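# Sand the guide coat off the board face

## Task

Remove the thin dark guide coat from the face of the board held in the stand by sanding it; a few small specks left behind are acceptable, but wearing through to the primer anywhere counts as failure.

## Robot and tools

Robot: one six-joint arm carrying a disc sander. Joints from base outward: shoulder pan, shoulder lift, elbow, wrist 1, wrist 2, wrist 3. The pad is 127 mm wide and points along the tool point's +z axis; the tool point (end_effector_position) sits on the pad face at the tool axis. A block juts about 11 cm from the last joint's axis toward the sander's -y side and rotates with it, so watch its clearance.

Frames: all poses, velocities, targets and camera poses are in the arm's base frame. The base sits at (0, 0, +0.049) m in the scene frame, almost level (up in base frame is about (-0.004, +0.012, +1.000)). Scene frame: origin on the table top under the base, +z up, +y to the left looking along +x. Offsets use the base frame axes; rotations turn about the Hand target's position. Printed positions can be a few cm wrong, more at long reach.

Row format (shared by execute_actions and move): 7 numbers, each in [-1, 1]: dx, dy, dz, rx, ry, rz, run. The first six are an offset (not a pose) from the Hand target, along base axes; 1.0 equals 0.6 m for dx, dy, dz and 180 degrees for rotation. rx, ry, rz form a single rotation vector. A translation longer than 1.0 may be shortened. The seventh number runs the sander: above 0.01 means on, anything else off.

execute_actions(actions, cameras): actions is a list of actions; each action is a table of up to 15 rows, one per 1/30 s step, and if shorter its last row repeats to fill 15 steps. Every row in an action is measured from the Hand target at that action's start, not from the prior row; a repeated offset in a new action moves further. An empty list just returns state and images. cameras: list of names (cam_high, cam_low, cam_wrist); omitted, null or ["all"] gives all, [] none; an unknown name invalidates the call.

move(target, speed, blend, stop_force, zero, blocking, cameras): target is one row or a list of up to 15 rows, all offsets from the same starting Hand target, all sharing at most 10 s (longer paths stop short). speed in m/s, 0.002 to 3.2, default 0.25 (rotation limited to twice that in rad/s); one value or one per target. blend in m rounds corners in a list; 0 by default. stop_force in N, 4 to 120: the path ends when push against the motion exceeds it (or any force reaches 120 N), then backs off slightly but still presses roughly that hard; use it only for straight approaches without turning, and leave it out when pulling away from a contact. zero (only with stop_force): true takes a fresh zero first; false counts from the last zero. blocking=false returns after about 0.5 s while the move continues; not allowed with stop_force. The result adds a move: line: done (at rest within 3 mm and 2 degrees), off_target, moving, held or fault, plus limits (paced = pose clipped, held = steps withheld). Neither done nor off_target tells you about contact. Paths don't avoid obstacles; avoid routes near the arm's own base, which can flip the shoulder posture.

wait(seconds 0 to 10): let the scene run holding the last command. stop(): brakes a running move; the sander motor keeps going unless you send run 0. zoom_image(camera, region [x0, y0, x1, y1] in pixels, at most 504 by 504): closer view of the latest image. zero_wrist_force(): subtracts the current wrist reading from later ones and resets the stop_force zero. finished_scene(scene): ends the current scene, given its number; irreversible.

Sander behaviour: the run value persists between actions and while you are thinking, and the pad cuts wherever it presses, harder pressure cutting faster. Always finish with a row or move giving run 0. After switching off, the pad spins down over a second or two and still cuts. There is no force control and the foam barely compresses, so keep the pad flat on the face or it will gouge on one edge. Lingering or pressing hard in one spot risks going through to the primer, which fails the job; use light contact and keep the pad travelling across the board.

Result lines: end_effector_position (m), end_effector_quat_wxyz, velocities (m/s, rad/s). Hand target is the last commanded pose after clipping; the next offsets start from it. The tool point often settles short; a further command (even all zeros) re-requests it, and a remaining gap can be sent as an offset. Tool commands shows the sander's current command. Joint velocities reading within noise means the arm is still. Wrist force/torque are in the tool's own axes: pressing gives negative z force; torque y positive means the pad's +x edge is pressing, torque x negative means the +y edge. A third line shows the peak since last shown. Joint torques include gravity and have offsets and noise.

Control details: orientation commands are clipped to within 32 degrees of the current one each step; joint speeds are capped (2.09 rad/s for shoulder joints, 3.14 for the rest). Motion lags commands by about 0.09 s or 0.17 to 0.21 s; fast motions overshoot. A stiff arm: commanding even slightly past a firm contact can cause a fault. Faults: contact torque at a joint's limit (310, 310, 141, 50.7, 50.7, 50.7 N m) or roughly 150 N (plus or minus 25) of outside force stops the arm for 10 s and switches the sander off. Motors heat when stretched, loaded or pushing against an unreachable pose; MOTOR HOT appears at 70 °C and brakes engage at 85 °C for 30 to 60 s. To end a press, command the target back beyond the tool point. Avoid hitting the stand, board or table hard.

Cameras: cam_high and cam_low are fixed (896x504, strong radial distortion), cam_wrist rides on the hand (896x504). Calibration intrinsics and base-to-camera transforms are provided; fixed cameras may have shifted up to about 2.3 degrees and 9 mm.

Each tool is called after "Call:" as name([rows], argument=value, ...), one row to a line, values as JSON.

## Session

Call:
execute_actions(actions=[])

Scene clock: 0.00 s.
end_effector_position=(+0.3929, +0.0712, +0.4904) end_effector_quat_wxyz=(+0.000, +0.707, +0.707, +0.000)
Joint positions: [-0.272 -2.14 2.06 -1.491 -1.571 -1.843]
Joint velocities: within noise
Joint torques (N m): no reading
Wrist force (N): no reading
Wrist torque (N m): no reading
Wrist force, peak (N): no reading
Hand target: +0.3929, +0.0712, +0.4904; +0.000, +0.707, +0.707, +0.000
Tool commands: tool/run=+0.0

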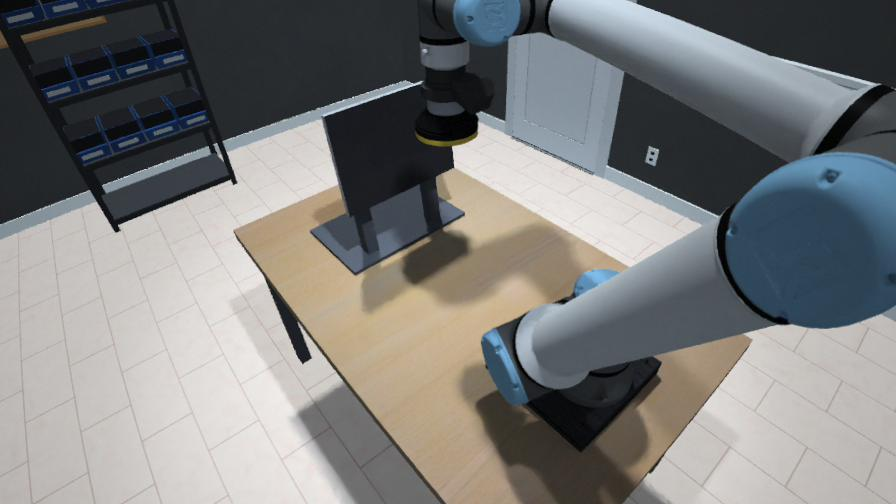

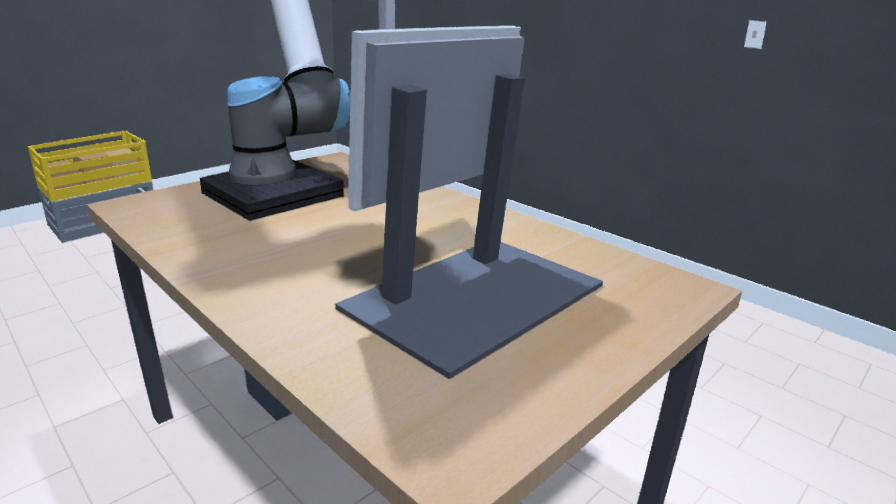

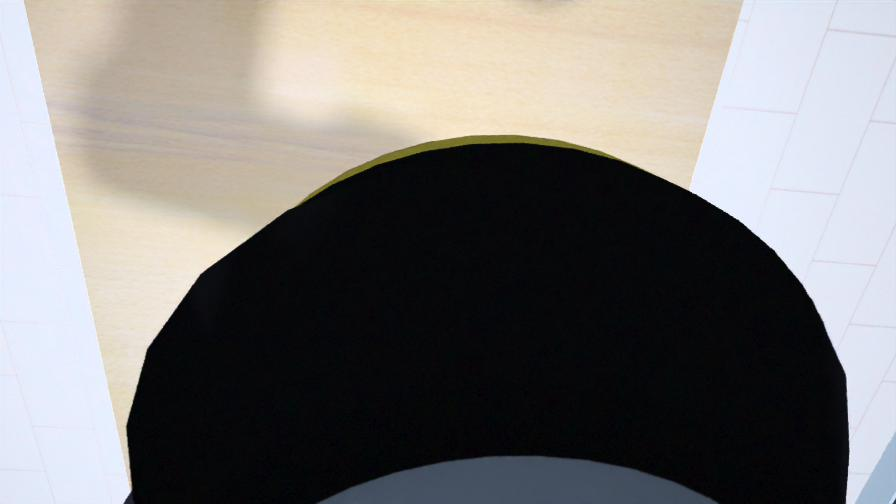

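Call:
zoom_image(camera="cam_high", region=[290, 60, 490, 280])

Call:
zoom_image(camera="cam_low", region=[320, 10, 620, 310])

Scaled by 2.291 from the camera's 896x504 image, which has a finer 1280x720 frame.

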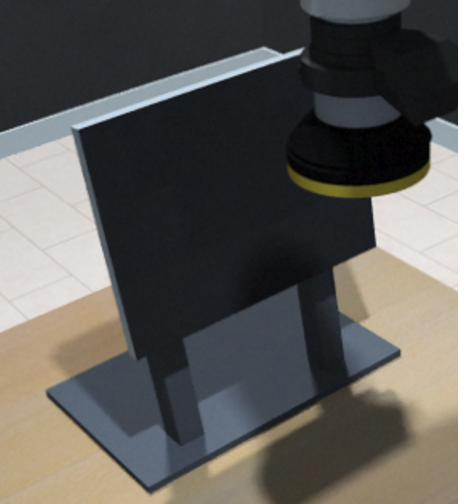

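Scaled by 1.680 from the camera's 896x504 image, which has a finer 1280x720 frame.

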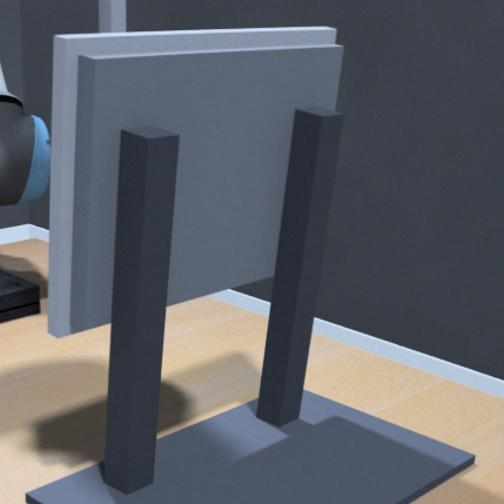

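Call:
move(target=[-0.07, -0.12, -0.25, 0, -0.5, 0, 0])

Scene clock: 40.93 s.
end_effector_position=(+0.3564, +0.0030, +0.3447) end_effector_quat_wxyz=(+0.486, +0.668, +0.501, +0.259)
Joint positions: [-1.178 -3.316 2.832 -2.132 -0.902 -2.071]
Joint velocities: within noise
Joint torques (N m): [-11.79 29.4 -67.93 -3.1 4.98 -2.01]
Wrist force (N): [-0.9 2.7 0.8]
Wrist torque (N m): [0.49 0.02 -0.19]
Wrist force, peak (N): [0.5 7.4 -2.3]
Hand target: +0.3565, +0.0030, +0.3447; +0.486, +0.668, +0.501, +0.258 (not the last commanded pose)
Off the commanded pose: 0.008 m, 34 deg; orientation clipped.
led back after a hold: the arm was led back toward your command in small steps, so it may still be short of it.
shoulder posture changed: the wrist came as close to joint 1's axis as it can, and the arm is now in the other of its two shoulder postures.
move: held (a check stopped the path); limits=paced,held
pose unreachable: on one or more control steps of this call, first in action 0 (counted from 0), an arm could not follow its commanded pose, so it was not sent that pose on those steps. It may still have moved: this result reports where it is.
cause: moving toward the commanded pose would bring two parts of the arm too close to each other (joints 2 (shoulder lift) and 3 (elbow) lie between them).
camera_calibration:
cam_wrist: T_world_to_cam=[[0.349829, 0.917063, -0.191352, -0.0514048], [0.101889, 0.165801, 0.980882, -0.334089], [0.931256, -0.362637, -0.0354369, -0.212605], [0, 0, 0, 1]] pos_world=[0.250013, 0.0254353, 0.310331]

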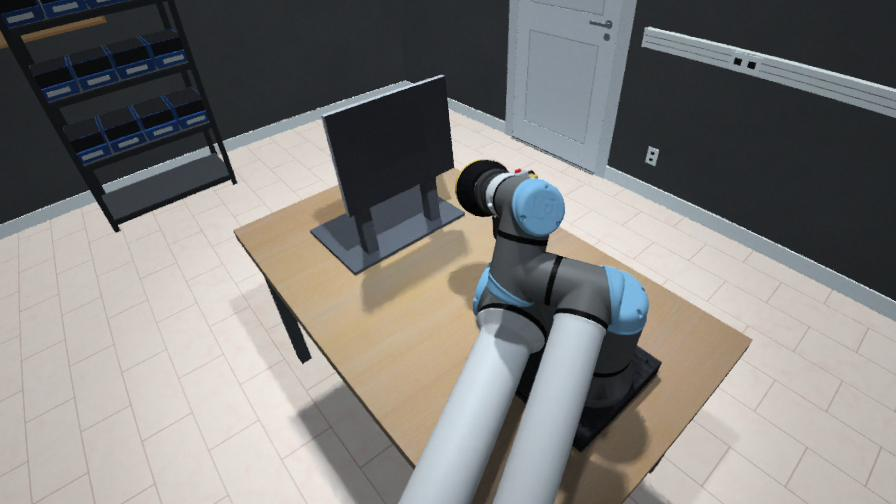

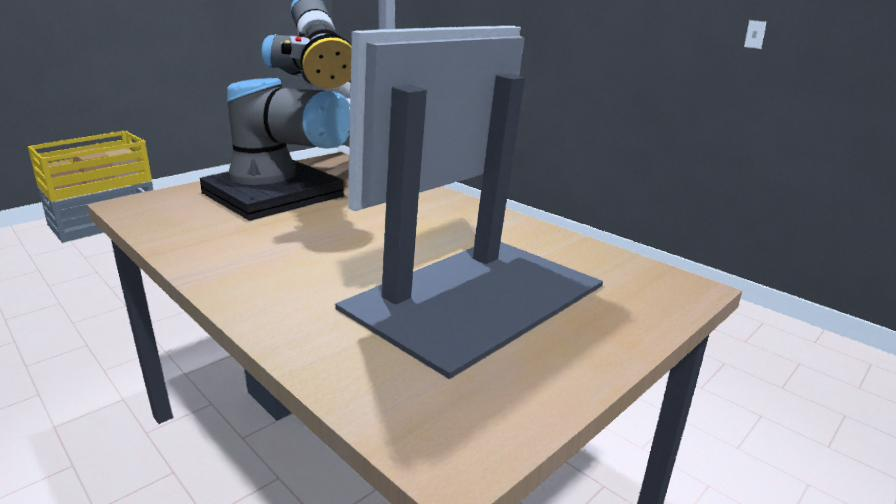

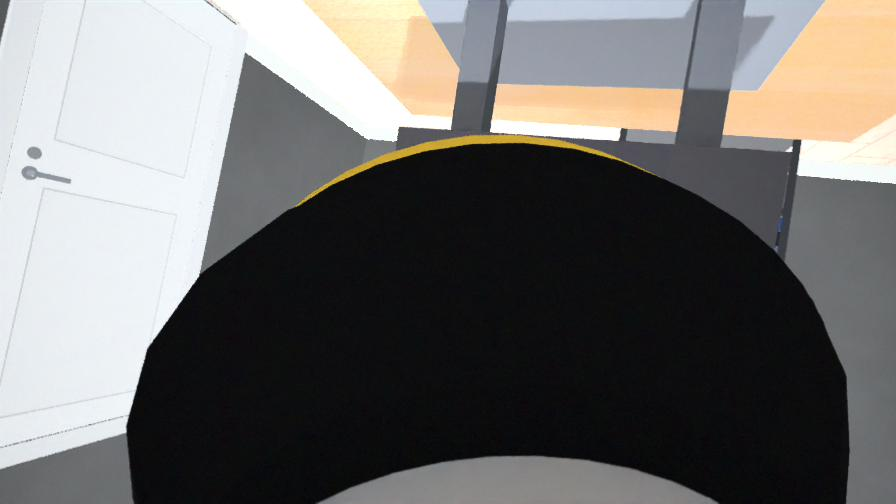

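Call:
move(target=[0.03, 0.06, 0.12, 0.055, 0.178, 0.04, 0], speed=0.1, cameras=["cam_high"])

Scene clock: 67.40 s.
end_effector_position=(+0.3745, +0.0390, +0.4167) end_effector_quat_wxyz=(+0.254, +0.719, +0.632, +0.136)
Joint positions: [-2.061 -3.19 2.172 -0.466 -0.992 -3.529]
Joint velocities: within noise
Joint torques (N m): [-12.82 76.61 -49.6 -2.5 -2.22 -3.25]
Wrist force (N): [-1.2 1.8 0.3]
Wrist torque (N m): [0.30 0.09 -0.18]
Wrist force, peak (N): [-1.0 3.0 1.0]
Hand target: +0.3745, +0.0390, +0.4167; +0.254, +0.719, +0.632, +0.136
Off the commanded pose: 0.000 m, 0 deg.
move: done
Images, in order (width x height): cam_high 896x504.

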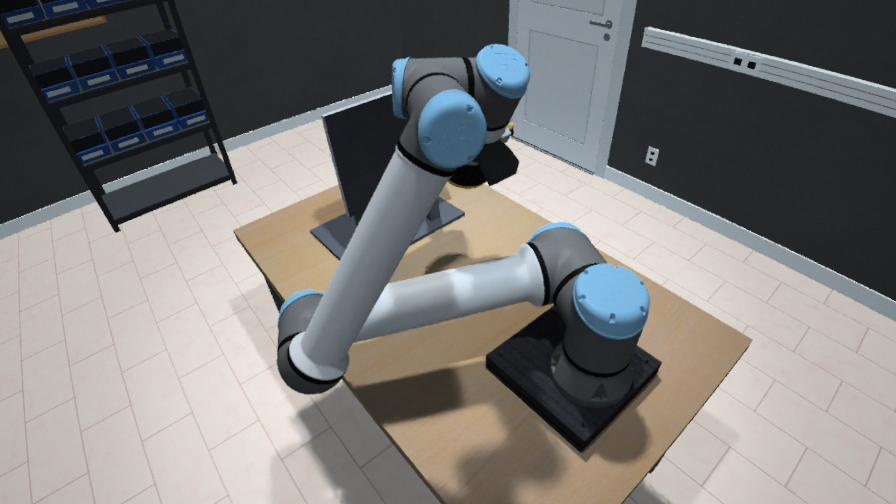

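Call:
move(target=[-0.47, -0.88, 0.05, 0, 0, 0, 0], speed=0.15, cameras=["cam_high"])

Scene clock: 94.90 s.
end_effector_position=(+0.0925, -0.4888, +0.4467) end_effector_quat_wxyz=(+0.254, +0.719, +0.632, +0.136)
Joint positions: [-2.061 -2.049 2.15 -1.584 -0.993 -3.529]
Joint velocities: within noise
Joint torques (N m): [12.8 -3.07 -73.29 -9.27 -1.88 2.6]
Wrist force (N): [-1.1 1.3 0.1]
Wrist torque (N m): [0.19 0.12 -0.22]
Wrist force, peak (N): [-1.6 2.4 0.3]
Hand target: +0.0925, -0.4890, +0.4467; +0.254, +0.719, +0.632, +0.136
Off the commanded pose: 0.000 m, 0 deg.
shoulder posture changed: the wrist came as close to joint 1's axis as it can, and the arm is now in the other of its two shoulder postures.
move: done
Images, in order (width x height): cam_high 896x504.

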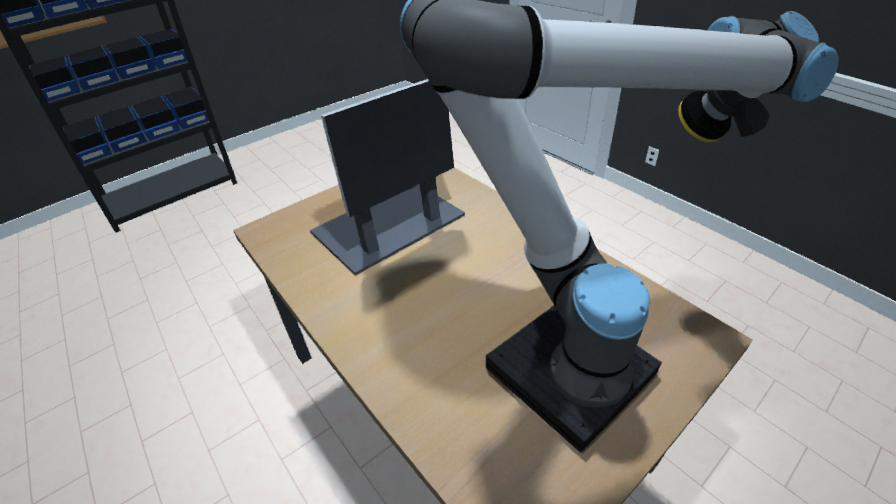

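Call:
move([
  [0.36, 0.177, 0.05, 0.02, 0.06, 0.013, 0],
  [0.55, 0.53, 0.05, 0.04, 0.12, 0.027, 0],
  [0.51, 0.83, 0.05, 0.054, 0.179, 0.04, 0],
], speed=0.15, blend=0.05, cameras=["cam_high"])

Scene clock: 114.07 s.
end_effector_position=(+0.3985, +0.0089, +0.4767) end_effector_quat_wxyz=(-0.001, +0.707, +0.707, -0.001)
Joint positions: [-0.429 -2.142 2.084 -1.51 -1.572 -2]
Joint velocities: within noise
Joint torques (N m): [13.52 9.92 -73.84 -2.71 -3.98 3.14]
Wrist force (N): [0.1 0.0 -0.2]
Wrist torque (N m): [-0.02 -0.04 -0.03]
Wrist force, peak (N): [-1.1 2.0 0.5]
Hand target: +0.3985, +0.0090, +0.4767; -0.001, +0.707, +0.707, -0.001
Off the commanded pose: 0.000 m, 0 deg.
move: done
Images, in order (width x height): cam_high 896x504.

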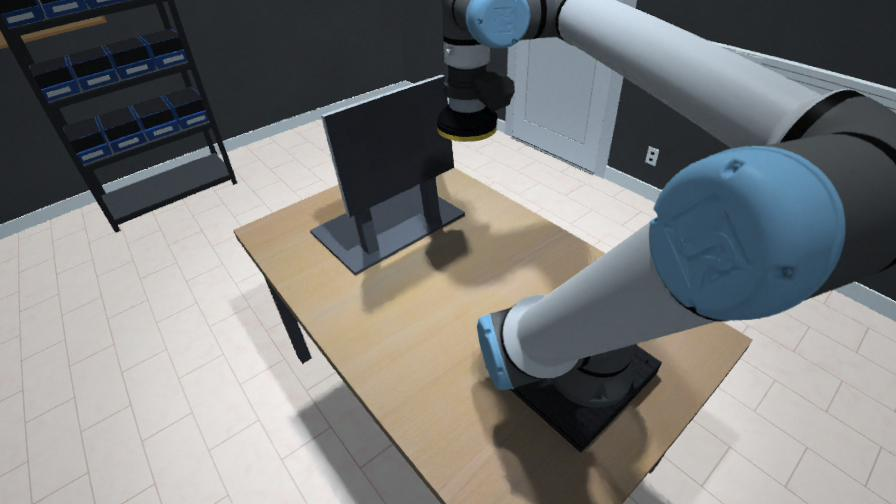

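Call:
move(target=[0.25, 0, -0.21, 0, -0.5, 0, 0], speed=0.12)

Scene clock: 125.00 s.
end_effector_position=(+0.5485, +0.0090, +0.3507) end_effector_quat_wxyz=(+0.499, +0.501, +0.501, +0.499)
Joint positions: [-0.598 -1.41 2.731 -4.458 -0.973 -1.574]
Joint velocities: within noise
Joint torques (N m): [13.99 -15.87 -30.9 -6.55 -4.32 3.35]
Wrist force (N): [-0.9 2.6 0.3]
Wrist torque (N m): [0.50 0.16 -0.19]
Wrist force, peak (N): [-1.0 3.2 0.5]
Hand target: +0.5485, +0.0090, +0.3507; +0.499, +0.501, +0.501, +0.499
Off the commanded pose: 0.000 m, 0 deg.
move: done
camera_calibration:
cam_wrist: T_world_to_cam=[[0.00846466, 0.998657, -0.0511226, 0.0143141], [-0.362698, 0.0507092, 0.930526, -0.087034], [0.931868, 0.0106655, 0.36264, -0.532322], [0, 0, 0, 1]] pos_world=[0.464366, -0.00420399, 0.274761]

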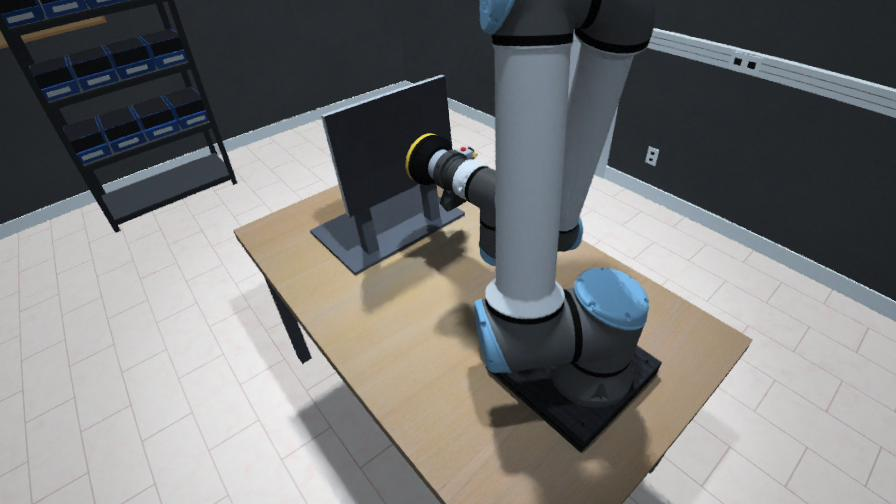

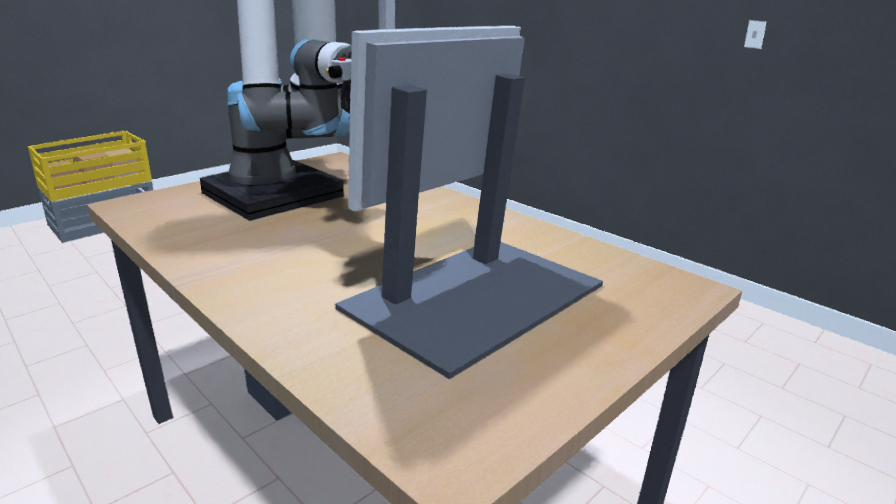

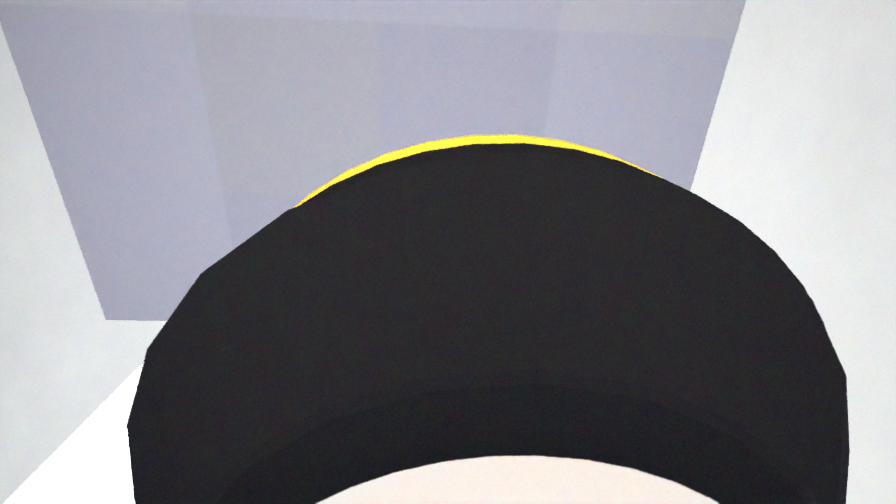

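Call:
move(target=[0.18, -0.09, -0.085, 0, 0, 0, 0], speed=0.1)

Call:
move(target=[0.25, 0, 0, 0, 0, 0, 0], speed=0.015, stop_force=6)

Scene clock: 146.10 s.
end_effector_position=(+0.6563, -0.0449, +0.2998) end_effector_quat_wxyz=(+0.499, +0.501, +0.501, +0.499)
Joint positions: [-0.553 -1.151 2.515 -4.502 -1.017 -1.573]
Joint velocities: within noise
Joint torques (N m): [10.86 -37.41 -27.97 -0.79 -3.82 2.79]
Wrist force (N): [-0.9 2.8 0.2]
Wrist torque (N m): [0.53 0.15 -0.16]
Wrist force, peak (N): [-1.5 2.8 0.9]
Hand target: +0.6565, -0.0450, +0.2997; +0.499, +0.501, +0.501, +0.499
Off the commanded pose: 0.000 m, 0 deg.
move: done
camera_calibration:
cam_wrist: T_world_to_cam=[[0.00847615, 0.998656, -0.0511225, 0.0646145], [-0.362905, 0.0507108, 0.930445, 0.00242763], [0.931788, 0.010666, 0.362847, -0.613802], [0, 0, 0, 1]] pos_world=[0.572267, -0.058104, 0.223761]

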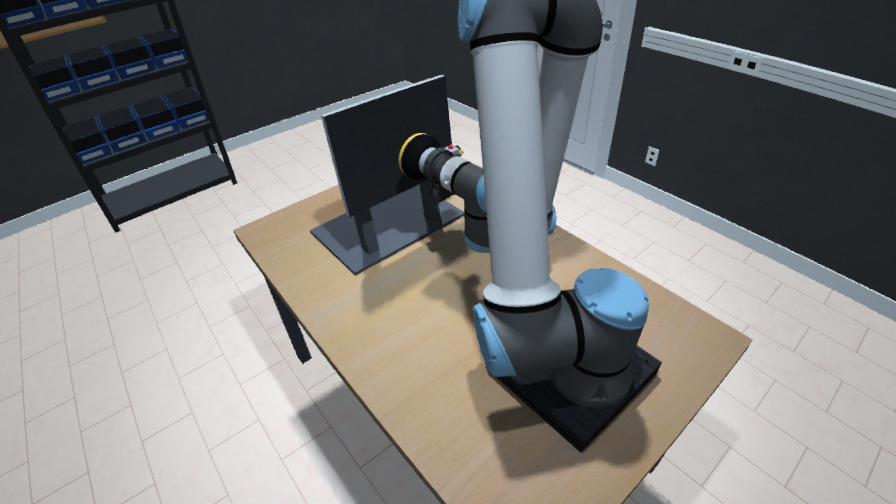

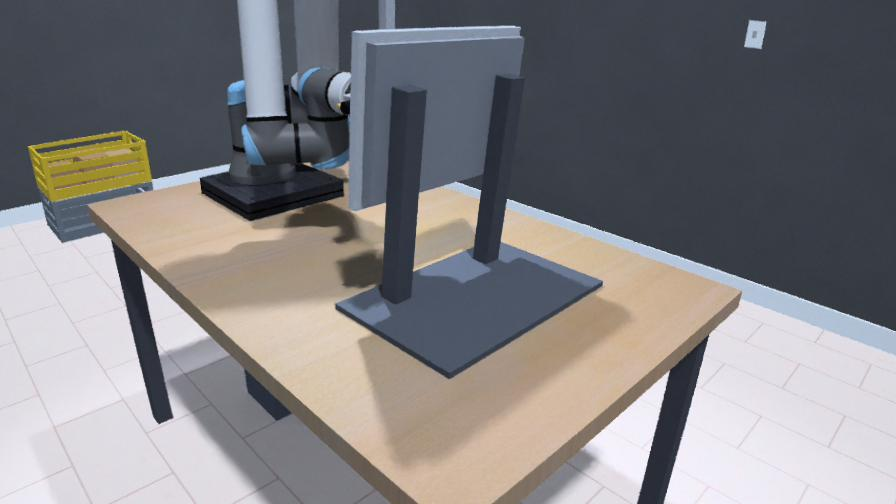

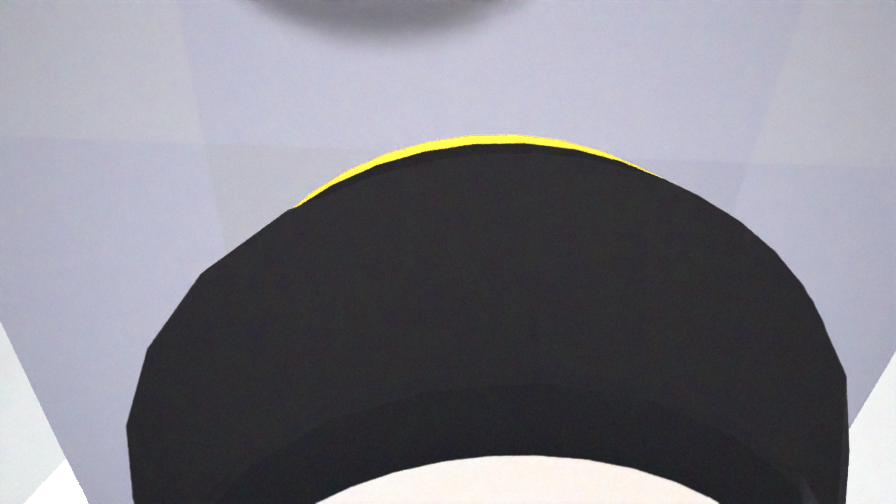

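Scene clock: 152.73 s.
end_effector_position=(+0.7375, -0.0450, +0.2997) end_effector_quat_wxyz=(+0.499, +0.501, +0.501, +0.499)
Joint positions: [-0.458 -1.094 2.356 -4.4 -1.113 -1.573]
Joint velocities: within noise
Joint torques (N m): [-12.1 -75.99 -8.5 -6.54 3.86 2.65]
Wrist force (N): [-0.1 2.5 -5.1]
Wrist torque (N m): [0.82 0.03 -0.12]
Wrist force, peak (N): [-0.6 1.7 -9.9]
Hand target: +0.7375, -0.0450, +0.2997; +0.499, +0.501, +0.501, +0.499 (not the last commanded pose)
Off the commanded pose: 0.069 m, 0 deg.
move: contact
camera_calibration:
cam_wrist: T_world_to_cam=[[0.00847615, 0.998656, -0.0511225, 0.0640261], [-0.362905, 0.0507108, 0.930445, 0.0319006], [0.931788, 0.010666, 0.362847, -0.689462], [0, 0, 0, 1]] pos_world=[0.653467, -0.058204, 0.223761]

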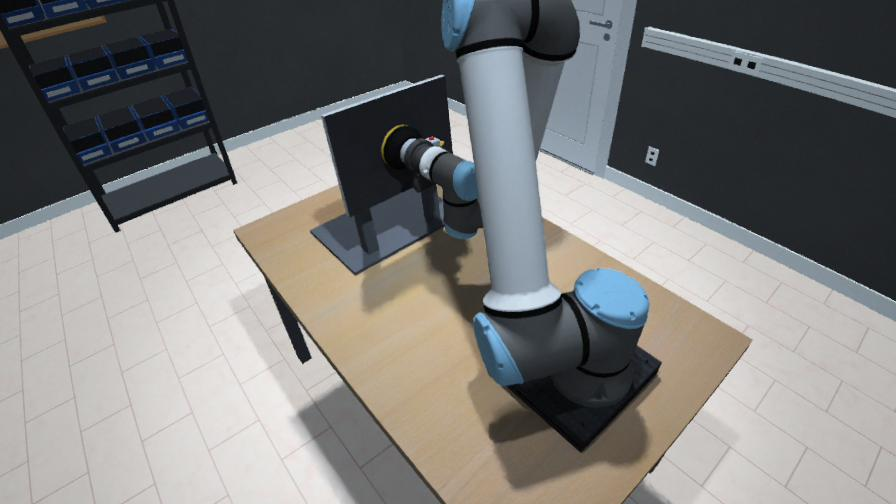

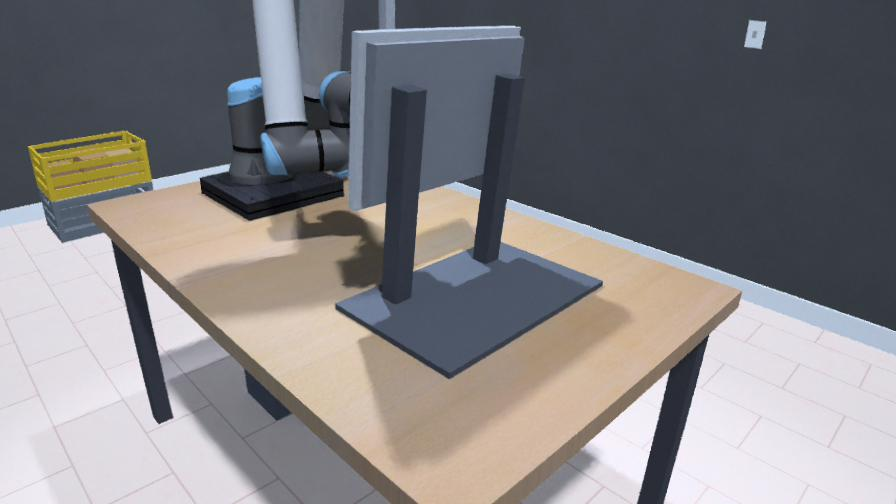

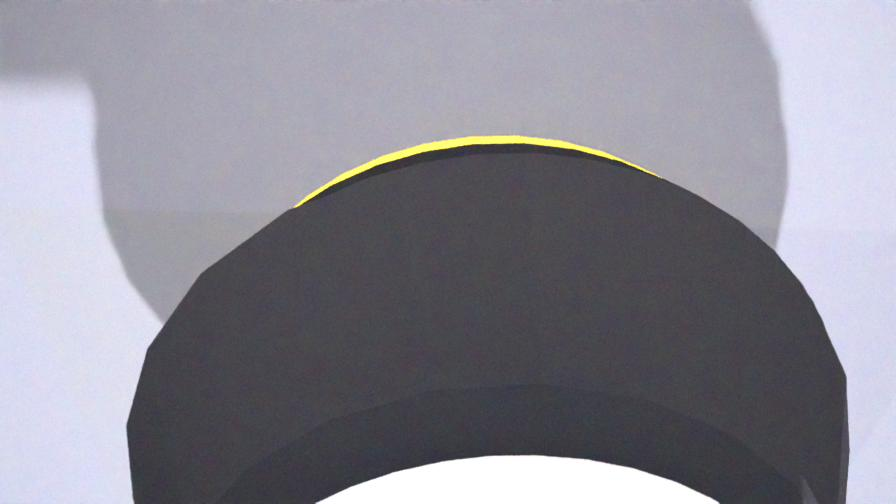

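Call:
move([
  [-0.03, 0, 0, 0, 0, 0, 0],
  [-0.03, 0.175, 0, 0, 0, 0, 0],
], speed=0.1, cameras=[])

Call:
move(target=[0.08, 0, 0, 0, 0, 0, 0], speed=0.006, stop_force=5, cameras=[])

Call:
move([
  [-0.03, 0, 0, 0, 0, 0, 0],
  [-0.03, -0.35, 0, 0, 0, 0, 0],
], speed=0.1, cameras=[])

Call:
move(target=[0.08, 0, 0, 0, 0, 0, 0], speed=0.006, stop_force=5, cameras=[])

Call:
move([
  [-0.03, 0, 0, 0, 0, 0, 0],
  [-0.03, 0.175, 0.12, 0, 0, 0, 0],
], speed=0.1, cameras=[])

Call:
move(target=[0.1, 0, 0, 0, 0, 0, 0], speed=0.006, stop_force=5, cameras=[])

Call:
move([
  [-0.05, 0, 0, 0, 0, 0, 0],
  [-0.05, 0, -0.25, 0, 0, 0, 0],
], speed=0.1, cameras=[])

Call:
move(target=[0.1, 0, 0, 0, 0, 0, 0], speed=0.006, stop_force=5, cameras=[])

Scene clock: 165.23 s.
end_effector_position=(+0.7195, +0.0599, +0.2997) end_effector_quat_wxyz=(+0.499, +0.501, +0.501, +0.499) end_effector_velocity=(+0.000, +0.003, +0.000) end_effector_angular_velocity=(+0.000, +0.000, +0.002)
Joint positions: [-0.251 -1.106 2.388 -4.42 -1.319 -1.572]
Joint velocities: [0.005 0 -0.001 0 -0.003 0]
Joint torques (N m): [13.63 -46.82 -32.75 -1.58 -4.49 2.71]
Wrist force (N): [-0.4 2.3 -0.1]
Wrist torque (N m): [0.47 0.09 -0.11]
Wrist force, peak (N): [-0.7 2.8 -5.7]
Hand target: +0.7195, +0.0600, +0.2997; +0.499, +0.501, +0.501, +0.499
Off the commanded pose: 0.000 m, 0 deg.
move: done
No camera images: "cameras" was empty.

Scene clock: 170.03 s.
end_effector_position=(+0.7398, +0.0600, +0.2997) end_effector_quat_wxyz=(+0.499, +0.501, +0.501, +0.499)
Joint positions: [-0.24 -1.091 2.348 -4.395 -1.33 -1.572]
Joint velocities: within noise
Joint torques (N m): [-14.05 -77.98 -10.37 -6.54 3.11 3.05]
Wrist force (N): [-0.5 2.8 -5.1]
Wrist torque (N m): [0.80 0.07 -0.11]
Wrist force, peak (N): [-0.9 2.1 -6.6]
Hand target: +0.7398, +0.0600, +0.2997; +0.499, +0.501, +0.501, +0.499 (not the last commanded pose)
Off the commanded pose: 0.028 m, 0 deg.
move: contact
No camera images: "cameras" was empty.

Scene clock: 172.93 s.
end_effector_position=(+0.7218, -0.1497, +0.2997) end_effector_quat_wxyz=(+0.499, +0.501, +0.501, +0.499)
Joint positions: [-0.67 -1.09 2.345 -4.393 -0.901 -1.574]
Joint velocities: within noise
Joint torques (N m): [-13.23 -47.76 -34.61 -1.09 4.37 -3.55]
Wrist force (N): [-0.8 2.3 0.2]
Wrist torque (N m): [0.53 0.10 -0.14]
Wrist force, peak (N): [-0.6 2.4 -5.0]
Hand target: +0.7218, -0.1500, +0.2997; +0.499, +0.501, +0.501, +0.499
Off the commanded pose: 0.000 m, 0 deg.
move: done
No camera images: "cameras" was empty.

Scene clock: 176.47 s.
end_effector_position=(+0.7350, -0.1500, +0.2997) end_effector_quat_wxyz=(+0.499, +0.501, +0.501, +0.499)
Joint positions: [-0.653 -1.08 2.32 -4.377 -0.918 -1.574]
Joint velocities: within noise
Joint torques (N m): [-10.28 -77.64 -9.64 -6.16 3.87 2.32]
Wrist force (N): [-0.3 2.8 -5.2]
Wrist torque (N m): [0.80 0.02 -0.15]
Wrist force, peak (N): [-0.6 2.0 -6.5]
Hand target: +0.7350, -0.1500, +0.2997; +0.499, +0.501, +0.501, +0.499 (not the last commanded pose)
Off the commanded pose: 0.035 m, 0 deg.
move: contact
No camera images: "cameras" was empty.

Scene clock: 178.57 s.
end_effector_position=(+0.7170, -0.0451, +0.3715) end_effector_quat_wxyz=(+0.499, +0.501, +0.501, +0.499)
Joint positions: [-0.479 -1.27 2.385 -4.253 -1.091 -1.573]
Joint velocities: within noise
Joint torques (N m): [10.92 -69.67 -41.54 -0.72 -4.93 -3.34]
Wrist force (N): [-1.1 2.7 0.8]
Wrist torque (N m): [0.52 0.21 -0.15]
Wrist force, peak (N): [-0.6 2.4 -5.2]
Hand target: +0.7170, -0.0450, +0.3717; +0.499, +0.501, +0.501, +0.499
Off the commanded pose: 0.000 m, 0 deg.
move: done
No camera images: "cameras" was empty.

Scene clock: 184.30 s.
end_effector_position=(+0.7438, -0.0450, +0.3717) end_effector_quat_wxyz=(+0.499, +0.501, +0.501, +0.499)
Joint positions: [-0.452 -1.24 2.333 -4.231 -1.118 -1.573]
Joint velocities: within noise
Joint torques (N m): [-11.79 -70.99 -18.3 -6.57 3.05 2.6]
Wrist force (N): [-0.5 2.4 -4.0]
Wrist torque (N m): [0.74 0.09 -0.12]
Wrist force, peak (N): [-0.9 2.4 -5.5]
Hand target: +0.7438, -0.0450, +0.3717; +0.499, +0.501, +0.501, +0.499 (not the last commanded pose)
Off the commanded pose: 0.033 m, 0 deg.
move: contact
No camera images: "cameras" was empty.

Scene clock: 186.80 s.
end_effector_position=(+0.7137, -0.0450, +0.2218) end_effector_quat_wxyz=(+0.499, +0.501, +0.501, +0.499)
Joint positions: [-0.482 -0.928 2.39 -4.6 -1.088 -1.573]
Joint velocities: within noise
Joint torques (N m): [10.79 -50.21 -24.57 -6.12 -1.67 2.89]
Wrist force (N): [-0.7 2.6 0.6]
Wrist torque (N m): [0.54 0.12 -0.18]
Wrist force, peak (N): [-0.7 2.2 -4.2]
Hand target: +0.7138, -0.0450, +0.2217; +0.499, +0.501, +0.501, +0.499
Off the commanded pose: 0.000 m, 0 deg.
move: done
No camera images: "cameras" was empty.

Scene clock: 190.80 s.
end_effector_position=(+0.7305, -0.0450, +0.2216) end_effector_quat_wxyz=(+0.499, +0.501, +0.501, +0.499)
Joint positions: [-0.465 -0.922 2.357 -4.573 -1.106 -1.573]
Joint velocities: within noise
Joint torques (N m): [-11.84 -77.44 1.23 -6.41 3.25 2.73]
Wrist force (N): [-0.5 2.4 -4.2]
Wrist torque (N m): [0.78 0.07 -0.14]
Wrist force, peak (N): [-0.6 1.9 -6.1]
Hand target: +0.7305, -0.0450, +0.2217; +0.499, +0.501, +0.501, +0.499 (not the last commanded pose)
Off the commanded pose: 0.043 m, 0 deg.
move: contact
No camera images: "cameras" was empty.

Call:
move([
  [-0.05, 0, 0, 0, 0, 0, 0],
  [-0.03, 0, 0.12, 0, 0.02823, -0.00729, 0],
], speed=0.1, cameras=[])

Call:
zero_wrist_force()

Call:
move(target=[0.1, -0.0023, -0.0089, 0, 0, 0, 0], speed=0.006, stop_force=10, cameras=[])

Scene clock: 199.67 s.
end_effector_position=(+0.7125, -0.0450, +0.2936) end_effector_quat_wxyz=(+0.482, +0.528, +0.517, +0.471)
Joint positions: [-0.47 -1.16 2.424 -4.304 -1.125 -1.616]
Joint velocities: within noise
Joint torques (N m): [12.88 -70.88 -33.97 -1.55 -4.17 -3.97]
Wrist force (N): [-0.7 2.2 0.7]
Wrist torque (N m): [0.44 0.13 -0.10]
Wrist force, peak (N): [-0.4 2.9 -4.8]
Hand target: +0.7125, -0.0450, +0.2937; +0.482, +0.528, +0.517, +0.471
Off the commanded pose: 0.000 m, 0 deg.
move: done
No camera images: "cameras" was empty.

Wrist force sensor zeroed.

Scene clock: 205.70 s.
end_effector_position=(+0.7406, -0.0456, +0.2911) end_effector_quat_wxyz=(+0.482, +0.528, +0.517, +0.471)
Joint positions: [-0.444 -1.132 2.369 -4.279 -1.151 -1.613]
Joint velocities: within noise
Joint torques (N m): [-12.34 -71.91 -11.77 -4.26 3.51 1.21]
Wrist force (N, zeroed by zero_wrist_force): [0.1 2.3 -11.8]
Wrist torque (N m, zeroed by zero_wrist_force): [-0.11 0.09 -0.03]
Wrist force, peak (N, zeroed by zero_wrist_force): [-0.9 0.7 -19.9]
Hand target: +0.7406, -0.0456, +0.2912; +0.482, +0.528, +0.517, +0.471 (not the last commanded pose)
Off the commanded pose: 0.032 m, 0 deg.
move: contact
No camera images: "cameras" was empty.

Call:
move(target=[0.0005, 0, 0, 0, 0, 0, 0], speed=0.006, cameras=[])

Call:
move(target=[0.0005, 0, 0, 0, 0, 0, 0], speed=0.006, cameras=[])

Scene clock: 211.03 s.
end_effector_position=(+0.7408, -0.0456, +0.2912) end_effector_quat_wxyz=(+0.482, +0.528, +0.517, +0.471)
Joint positions: [-0.444 -1.131 2.369 -4.279 -1.152 -1.613]
Joint velocities: within noise
Joint torques (N m): [14.29 -43.91 -44.92 0.63 -3.44 -1.28]
Wrist force (N, zeroed by zero_wrist_force): [-0.5 -0.7 -20.6]
Wrist torque (N m, zeroed by zero_wrist_force): [-0.01 0.03 -0.04]
Wrist force, peak (N, zeroed by zero_wrist_force): [-0.5 -0.7 -20.6]
Hand target: +0.7409, -0.0456, +0.2912; +0.482, +0.528, +0.517, +0.471
Off the commanded pose: 0.000 m, 0 deg.
move: done
No camera images: "cameras" was empty.

Scene clock: 211.73 s.
end_effector_position=(+0.7411, -0.0456, +0.2911) end_effector_quat_wxyz=(+0.482, +0.528, +0.517, +0.471)
Joint positions: [-0.443 -1.131 2.368 -4.278 -1.152 -1.613]
Joint velocities: within noise
Joint torques (N m): [16.83 -38.64 -52.09 1.48 -3.33 2.68]
Wrist force (N, zeroed by zero_wrist_force): [-2.1 -1.4 -35.5]
Wrist torque (N m, zeroed by zero_wrist_force): [0.02 0.15 -0.03]
Wrist force, peak (N, zeroed by zero_wrist_force): [-2.1 -1.4 -35.5]
Hand target: +0.7412, -0.0456, +0.2912; +0.482, +0.528, +0.517, +0.471
Off the commanded pose: 0.000 m, 0 deg.
move: done
No camera images: "cameras" was empty.

Call:
move([
  [-0.017, 0, 0, 0, 0, 0, 0],
  [-0.036, -0.24, -0.152, 0, 0, 0, 0],
], speed=0.1, cameras=[])

Call:
zero_wrist_force()

Call:
move(target=[0.05, -0.0011, -0.0045, 0, 0, 0, 0], speed=0.004, stop_force=12, cameras=[])

Call:
move([
  [-0.017, 0, 0, 0, 0, 0, 0],
  [-0.017, 0, 0.308, 0, 0, 0, 0],
  [0.010, 0, 0.308, 0, 0, 0, 0],
], speed=0.1, cameras=[])

Call:
zero_wrist_force()

Call:
move(target=[0.05, -0.0011, -0.0045, 0, 0, 0, 0], speed=0.004, stop_force=12, cameras=[])

Call:
move([
  [-0.017, 0, 0, 0, 0, 0, 0],
  [-0.006, 0.475, 0, 0, 0, 0, 0],
], speed=0.1, cameras=[])

Call:
zero_wrist_force()

Call:
move(target=[0.05, -0.0011, -0.0045, 0, 0, 0, 0], speed=0.004, stop_force=12, cameras=[])

Call:
move([
  [-0.017, 0, 0, 0, 0, 0, 0],
  [-0.062, 0, -0.308, 0, 0, 0, 0],
], speed=0.1, cameras=[])

Call:
zero_wrist_force()

Call:
move(target=[0.05, -0.0011, -0.0045, 0, 0, 0, 0], speed=0.004, stop_force=12)

Scene clock: 230.60 s.
end_effector_position=(+0.7196, -0.1894, +0.2001) end_effector_quat_wxyz=(+0.482, +0.528, +0.517, +0.471)
Joint positions: [-0.727 -0.922 2.339 -4.438 -0.87 -1.65]
Joint velocities: within noise
Joint torques (N m): [-15.42 -54.82 -27.96 -6.93 4.54 -3.54]
Wrist force (N, zeroed by zero_wrist_force): [0.0 -0.3 -0.7]
Wrist torque (N m, zeroed by zero_wrist_force): [0.05 -0.08 -0.07]
Wrist force, peak (N, zeroed by zero_wrist_force): [-1.7 -2.0 -38.2]
Hand target: +0.7196, -0.1896, +0.2000; +0.482, +0.528, +0.517, +0.471
Off the commanded pose: 0.000 m, 0 deg.
move: done
No camera images: "cameras" was empty.

Wrist force sensor zeroed.

Scene clock: 233.73 s.
end_effector_position=(+0.7292, -0.1898, +0.1991) end_effector_quat_wxyz=(+0.482, +0.528, +0.517, +0.471)
Joint positions: [-0.714 -0.916 2.32 -4.427 -0.883 -1.648]
Joint velocities: within noise
Joint torques (N m): [-12.7 -71.48 -2.41 -3.68 2.28 1.8]
Wrist force (N, zeroed by zero_wrist_force): [0.9 0.4 -16.1]
Wrist torque (N m, zeroed by zero_wrist_force): [-0.22 0.09 -0.02]
Wrist force, peak (N, zeroed by zero_wrist_force): [-0.7 0.7 -17.1]
Hand target: +0.7292, -0.1898, +0.1991; +0.482, +0.528, +0.517, +0.471 (not the last commanded pose)
Off the commanded pose: 0.020 m, 0 deg.
move: contact
No camera images: "cameras" was empty.

Scene clock: 236.47 s.
end_effector_position=(+0.7349, -0.1898, +0.3838) end_effector_quat_wxyz=(+0.482, +0.528, +0.517, +0.471)
Joint positions: [-0.707 -1.295 2.299 -4.028 -0.89 -1.647]
Joint velocities: within noise
Joint torques (N m): [12.07 -45.03 -44.58 -2.06 -3.65 2.99]
Wrist force (N, zeroed by zero_wrist_force): [-0.4 0.5 0.5]
Wrist torque (N m, zeroed by zero_wrist_force): [0.01 0.05 -0.01]
Wrist force, peak (N, zeroed by zero_wrist_force): [0.9 0.7 -15.7]
Hand target: +0.7352, -0.1898, +0.3839; +0.482, +0.528, +0.517, +0.471
Off the commanded pose: 0.000 m, 0 deg.
move: done
No camera images: "cameras" was empty.

Wrist force sensor zeroed.

Scene clock: 240.43 s.
end_effector_position=(+0.7455, -0.1900, +0.3829) end_effector_quat_wxyz=(+0.482, +0.528, +0.517, +0.471)
Joint positions: [-0.693 -1.281 2.28 -4.024 -0.904 -1.645]
Joint velocities: within noise
Joint torques (N m): [-12.41 -68.81 -22.12 -2.77 2.81 0.09]
Wrist force (N, zeroed by zero_wrist_force): [1.0 1.5 -13.7]
Wrist torque (N m, zeroed by zero_wrist_force): [-0.18 0.12 0.03]
Wrist force, peak (N, zeroed by zero_wrist_force): [-0.3 0.0 -18.7]
Hand target: +0.7455, -0.1900, +0.3830; +0.482, +0.528, +0.517, +0.471 (not the last commanded pose)
Off the commanded pose: 0.020 m, 0 deg.
move: contact
No camera images: "cameras" was empty.

Scene clock: 244.07 s.
end_effector_position=(+0.7419, +0.0948, +0.3830) end_effector_quat_wxyz=(+0.482, +0.528, +0.517, +0.471)
Joint positions: [-0.153 -1.31 2.327 -4.065 -1.441 -1.584]
Joint velocities: within noise
Joint torques (N m): [15.52 -38.72 -47.76 -2.49 -4.22 2.86]
Wrist force (N, zeroed by zero_wrist_force): [0.6 -0.1 0.1]
Wrist torque (N m, zeroed by zero_wrist_force): [-0.01 0.03 0.02]
Wrist force, peak (N, zeroed by zero_wrist_force): [0.7 1.2 -13.6]
Hand target: +0.7419, +0.0950, +0.3830; +0.482, +0.528, +0.517, +0.471
Off the commanded pose: 0.000 m, 0 deg.
move: done
No camera images: "cameras" was empty.

Wrist force sensor zeroed.

Scene clock: 247.33 s.
end_effector_position=(+0.7520, +0.0948, +0.3821) end_effector_quat_wxyz=(+0.482, +0.528, +0.517, +0.471)
Joint positions: [-0.15 -1.296 2.308 -4.061 -1.444 -1.584]
Joint velocities: within noise
Joint torques (N m): [2.74 -66.22 -24.67 -1.41 -2.21 2.65]
Wrist force (N, zeroed by zero_wrist_force): [-1.5 -0.1 -18.1]
Wrist torque (N m, zeroed by zero_wrist_force): [-0.24 0.12 -0.02]
Wrist force, peak (N, zeroed by zero_wrist_force): [-1.8 0.2 -18.8]
Hand target: +0.7519, +0.0948, +0.3821; +0.482, +0.528, +0.517, +0.471 (not the last commanded pose)
Off the commanded pose: 0.020 m, 0 deg.
move: contact
No camera images: "cameras" was empty.

Scene clock: 250.00 s.
end_effector_position=(+0.7147, +0.0948, +0.1974) end_effector_quat_wxyz=(+0.482, +0.528, +0.517, +0.471)
Joint positions: [-0.163 -0.924 2.388 -4.513 -1.431 -1.585]
Joint velocities: within noise
Joint torques (N m): [-10.26 -49.32 -24.08 -7.1 3.86 2.5]
Wrist force (N, zeroed by zero_wrist_force): [-0.2 0.3 0.0]
Wrist torque (N m, zeroed by zero_wrist_force): [0.04 -0.02 0.01]
Wrist force, peak (N, zeroed by zero_wrist_force): [-1.4 0.6 -17.9]
Hand target: +0.7147, +0.0948, +0.1973; +0.482, +0.528, +0.517, +0.471
Off the commanded pose: 0.000 m, 0 deg.
move: done
No camera images: "cameras" was empty.

Wrist force sensor zeroed.

Scene clock: 255.90 s.
end_effector_position=(+0.7354, +0.0943, +0.1954) end_effector_quat_wxyz=(+0.482, +0.528, +0.517, +0.471)
Joint positions: [-0.156 -0.913 2.348 -4.484 -1.438 -1.584]
Joint velocities: within noise
Joint torques (N m): [3.37 -69.33 -5.15 -4.23 -2.05 3.02]
Wrist force (N, zeroed by zero_wrist_force): [-0.6 0.0 -18.0]
Wrist torque (N m, zeroed by zero_wrist_force): [-0.21 0.04 0.00]
Wrist force, peak (N, zeroed by zero_wrist_force): [-0.9 -0.4 -18.3]
Hand target: +0.7353, +0.0943, +0.1954; +0.482, +0.528, +0.517, +0.471 (not the last commanded pose)
Off the commanded pose: 0.009 m, 0 deg.
move: contact
camera_calibration:
cam_wrist: T_world_to_cam=[[0.0267595, 0.998253, -0.052674, -0.0934514], [-0.277925, 0.0580449, 0.958847, 0.0524535], [0.96023, -0.0110188, 0.278993, -0.653656], [0, 0, 0, 1]] pos_world=[0.644739, 0.083041, 0.127148]

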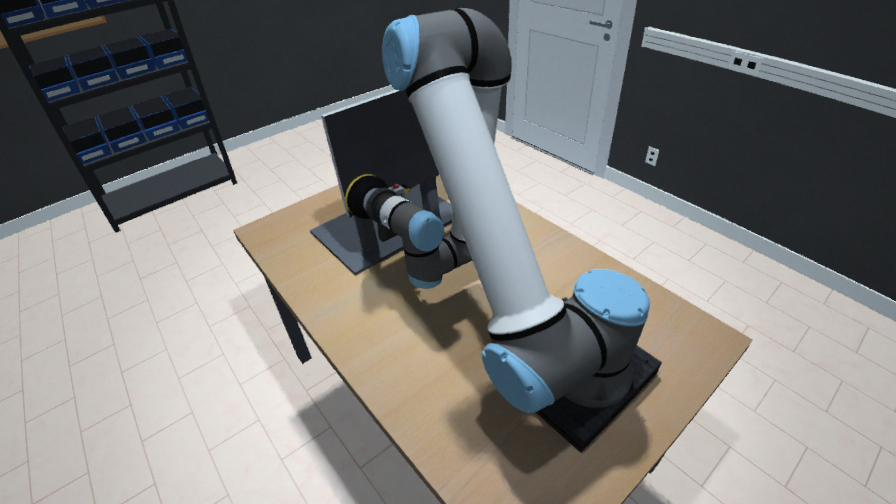

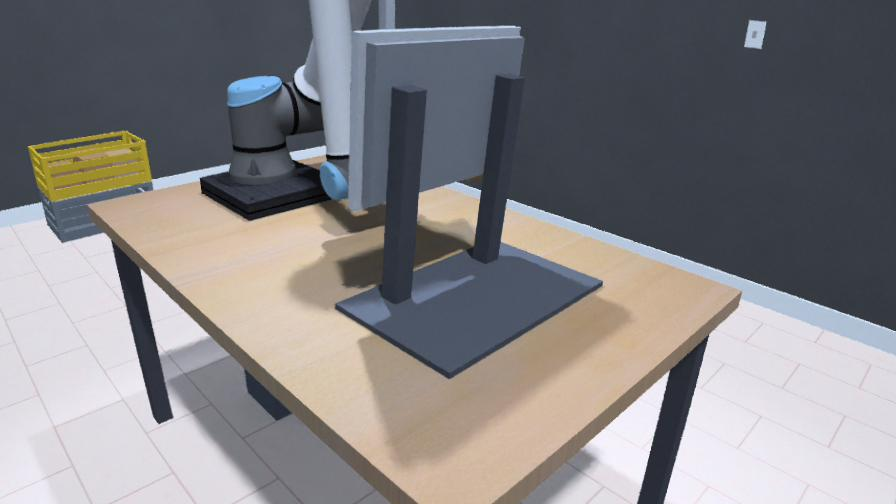

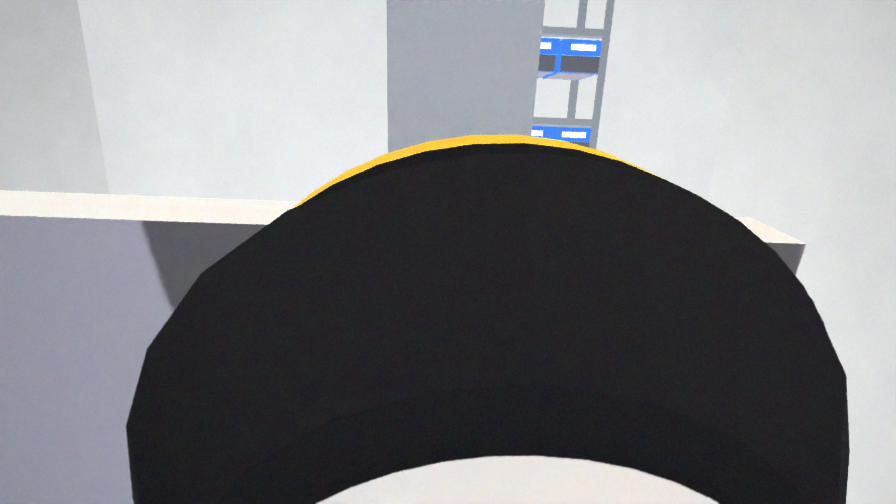

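Call:
move(target=[0.0003, 0, 0, 0, 0, 0, 0], speed=0.006, cameras=[])

Call:
wait(seconds=1, cameras=[])

Call:
move(target=[0.0003, 0, 0, 0, 0, 0, 0], speed=0.006, cameras=[])

Call:
wait(seconds=1, cameras=[])

Scene clock: 268.03 s.
end_effector_position=(+0.7355, +0.0943, +0.1954) end_effector_quat_wxyz=(+0.482, +0.528, +0.517, +0.471)
Joint positions: [-0.156 -0.913 2.348 -4.484 -1.438 -1.585]
Joint velocities: within noise
Joint torques (N m): [0.88 -68.1 -33.97 0.44 0.13 -2.25]
Wrist force (N, zeroed by zero_wrist_force): [-0.2 0.3 -17.4]
Wrist torque (N m, zeroed by zero_wrist_force): [-0.17 -0.03 0.00]
Wrist force, peak (N, zeroed by zero_wrist_force): [-0.6 -0.2 -17.7]
Hand target: +0.7355, +0.0943, +0.1954; +0.482, +0.528, +0.517, +0.471
Off the commanded pose: 0.000 m, 0 deg.
move: done
No camera images: "cameras" was empty.

Scene clock: 269.03 s.
end_effector_position=(+0.7355, +0.0943, +0.1954) end_effector_quat_wxyz=(+0.482, +0.528, +0.517, +0.471)
Joint positions: [-0.156 -0.913 2.348 -4.484 -1.438 -1.585]
Joint velocities: within noise
Joint torques (N m): [11.84 -55.18 -34.35 0.1 -3.93 -1.64]
Wrist force (N, zeroed by zero_wrist_force): [-0.6 -0.8 -20.5]
Wrist torque (N m, zeroed by zero_wrist_force): [-0.26 0.00 0.00]
Wrist force, peak (N, zeroed by zero_wrist_force): [-0.6 -0.5 -20.7]
Hand target: +0.7355, +0.0943, +0.1954; +0.482, +0.528, +0.517, +0.471
Tool commands: tool/run=+0.0
Off the commanded pose: 0.000 m, 0 deg.
wait: 1.00 s; at rest by 0.17 s
No camera images: "cameras" was empty.

Scene clock: 269.73 s.
end_effector_position=(+0.7357, +0.0943, +0.1954) end_effector_quat_wxyz=(+0.482, +0.528, +0.517, +0.471)
Joint positions: [-0.156 -0.913 2.348 -4.484 -1.438 -1.585]
Joint velocities: within noise
Joint torques (N m): [12.67 -50.79 -38.67 1.2 -3.94 -1.16]
Wrist force (N, zeroed by zero_wrist_force): [-1.3 -0.8 -26.1]
Wrist torque (N m, zeroed by zero_wrist_force): [-0.20 0.07 0.00]
Wrist force, peak (N, zeroed by zero_wrist_force): [-1.3 -0.8 -26.1]
Hand target: +0.7357, +0.0943, +0.1954; +0.482, +0.528, +0.517, +0.471
Off the commanded pose: 0.000 m, 0 deg.
move: done
No camera images: "cameras" was empty.

Scene clock: 270.73 s.
end_effector_position=(+0.7357, +0.0943, +0.1954) end_effector_quat_wxyz=(+0.482, +0.528, +0.517, +0.471)
Joint positions: [-0.156 -0.913 2.348 -4.484 -1.438 -1.585]
Joint velocities: within noise
Joint torques (N m): [8.96 -52.36 -37.95 0.76 -3.66 -0.21]
Wrist force (N, zeroed by zero_wrist_force): [-1.4 -1.0 -28.0]
Wrist torque (N m, zeroed by zero_wrist_force): [-0.23 0.04 0.00]
Wrist force, peak (N, zeroed by zero_wrist_force): [-1.4 -1.0 -28.0]
Hand target: +0.7357, +0.0943, +0.1954; +0.482, +0.528, +0.517, +0.471
Tool commands: tool/run=+0.0
Off the commanded pose: 0.000 m, 0 deg.
wait: 1.00 s; at rest by 0.17 s
No camera images: "cameras" was empty.


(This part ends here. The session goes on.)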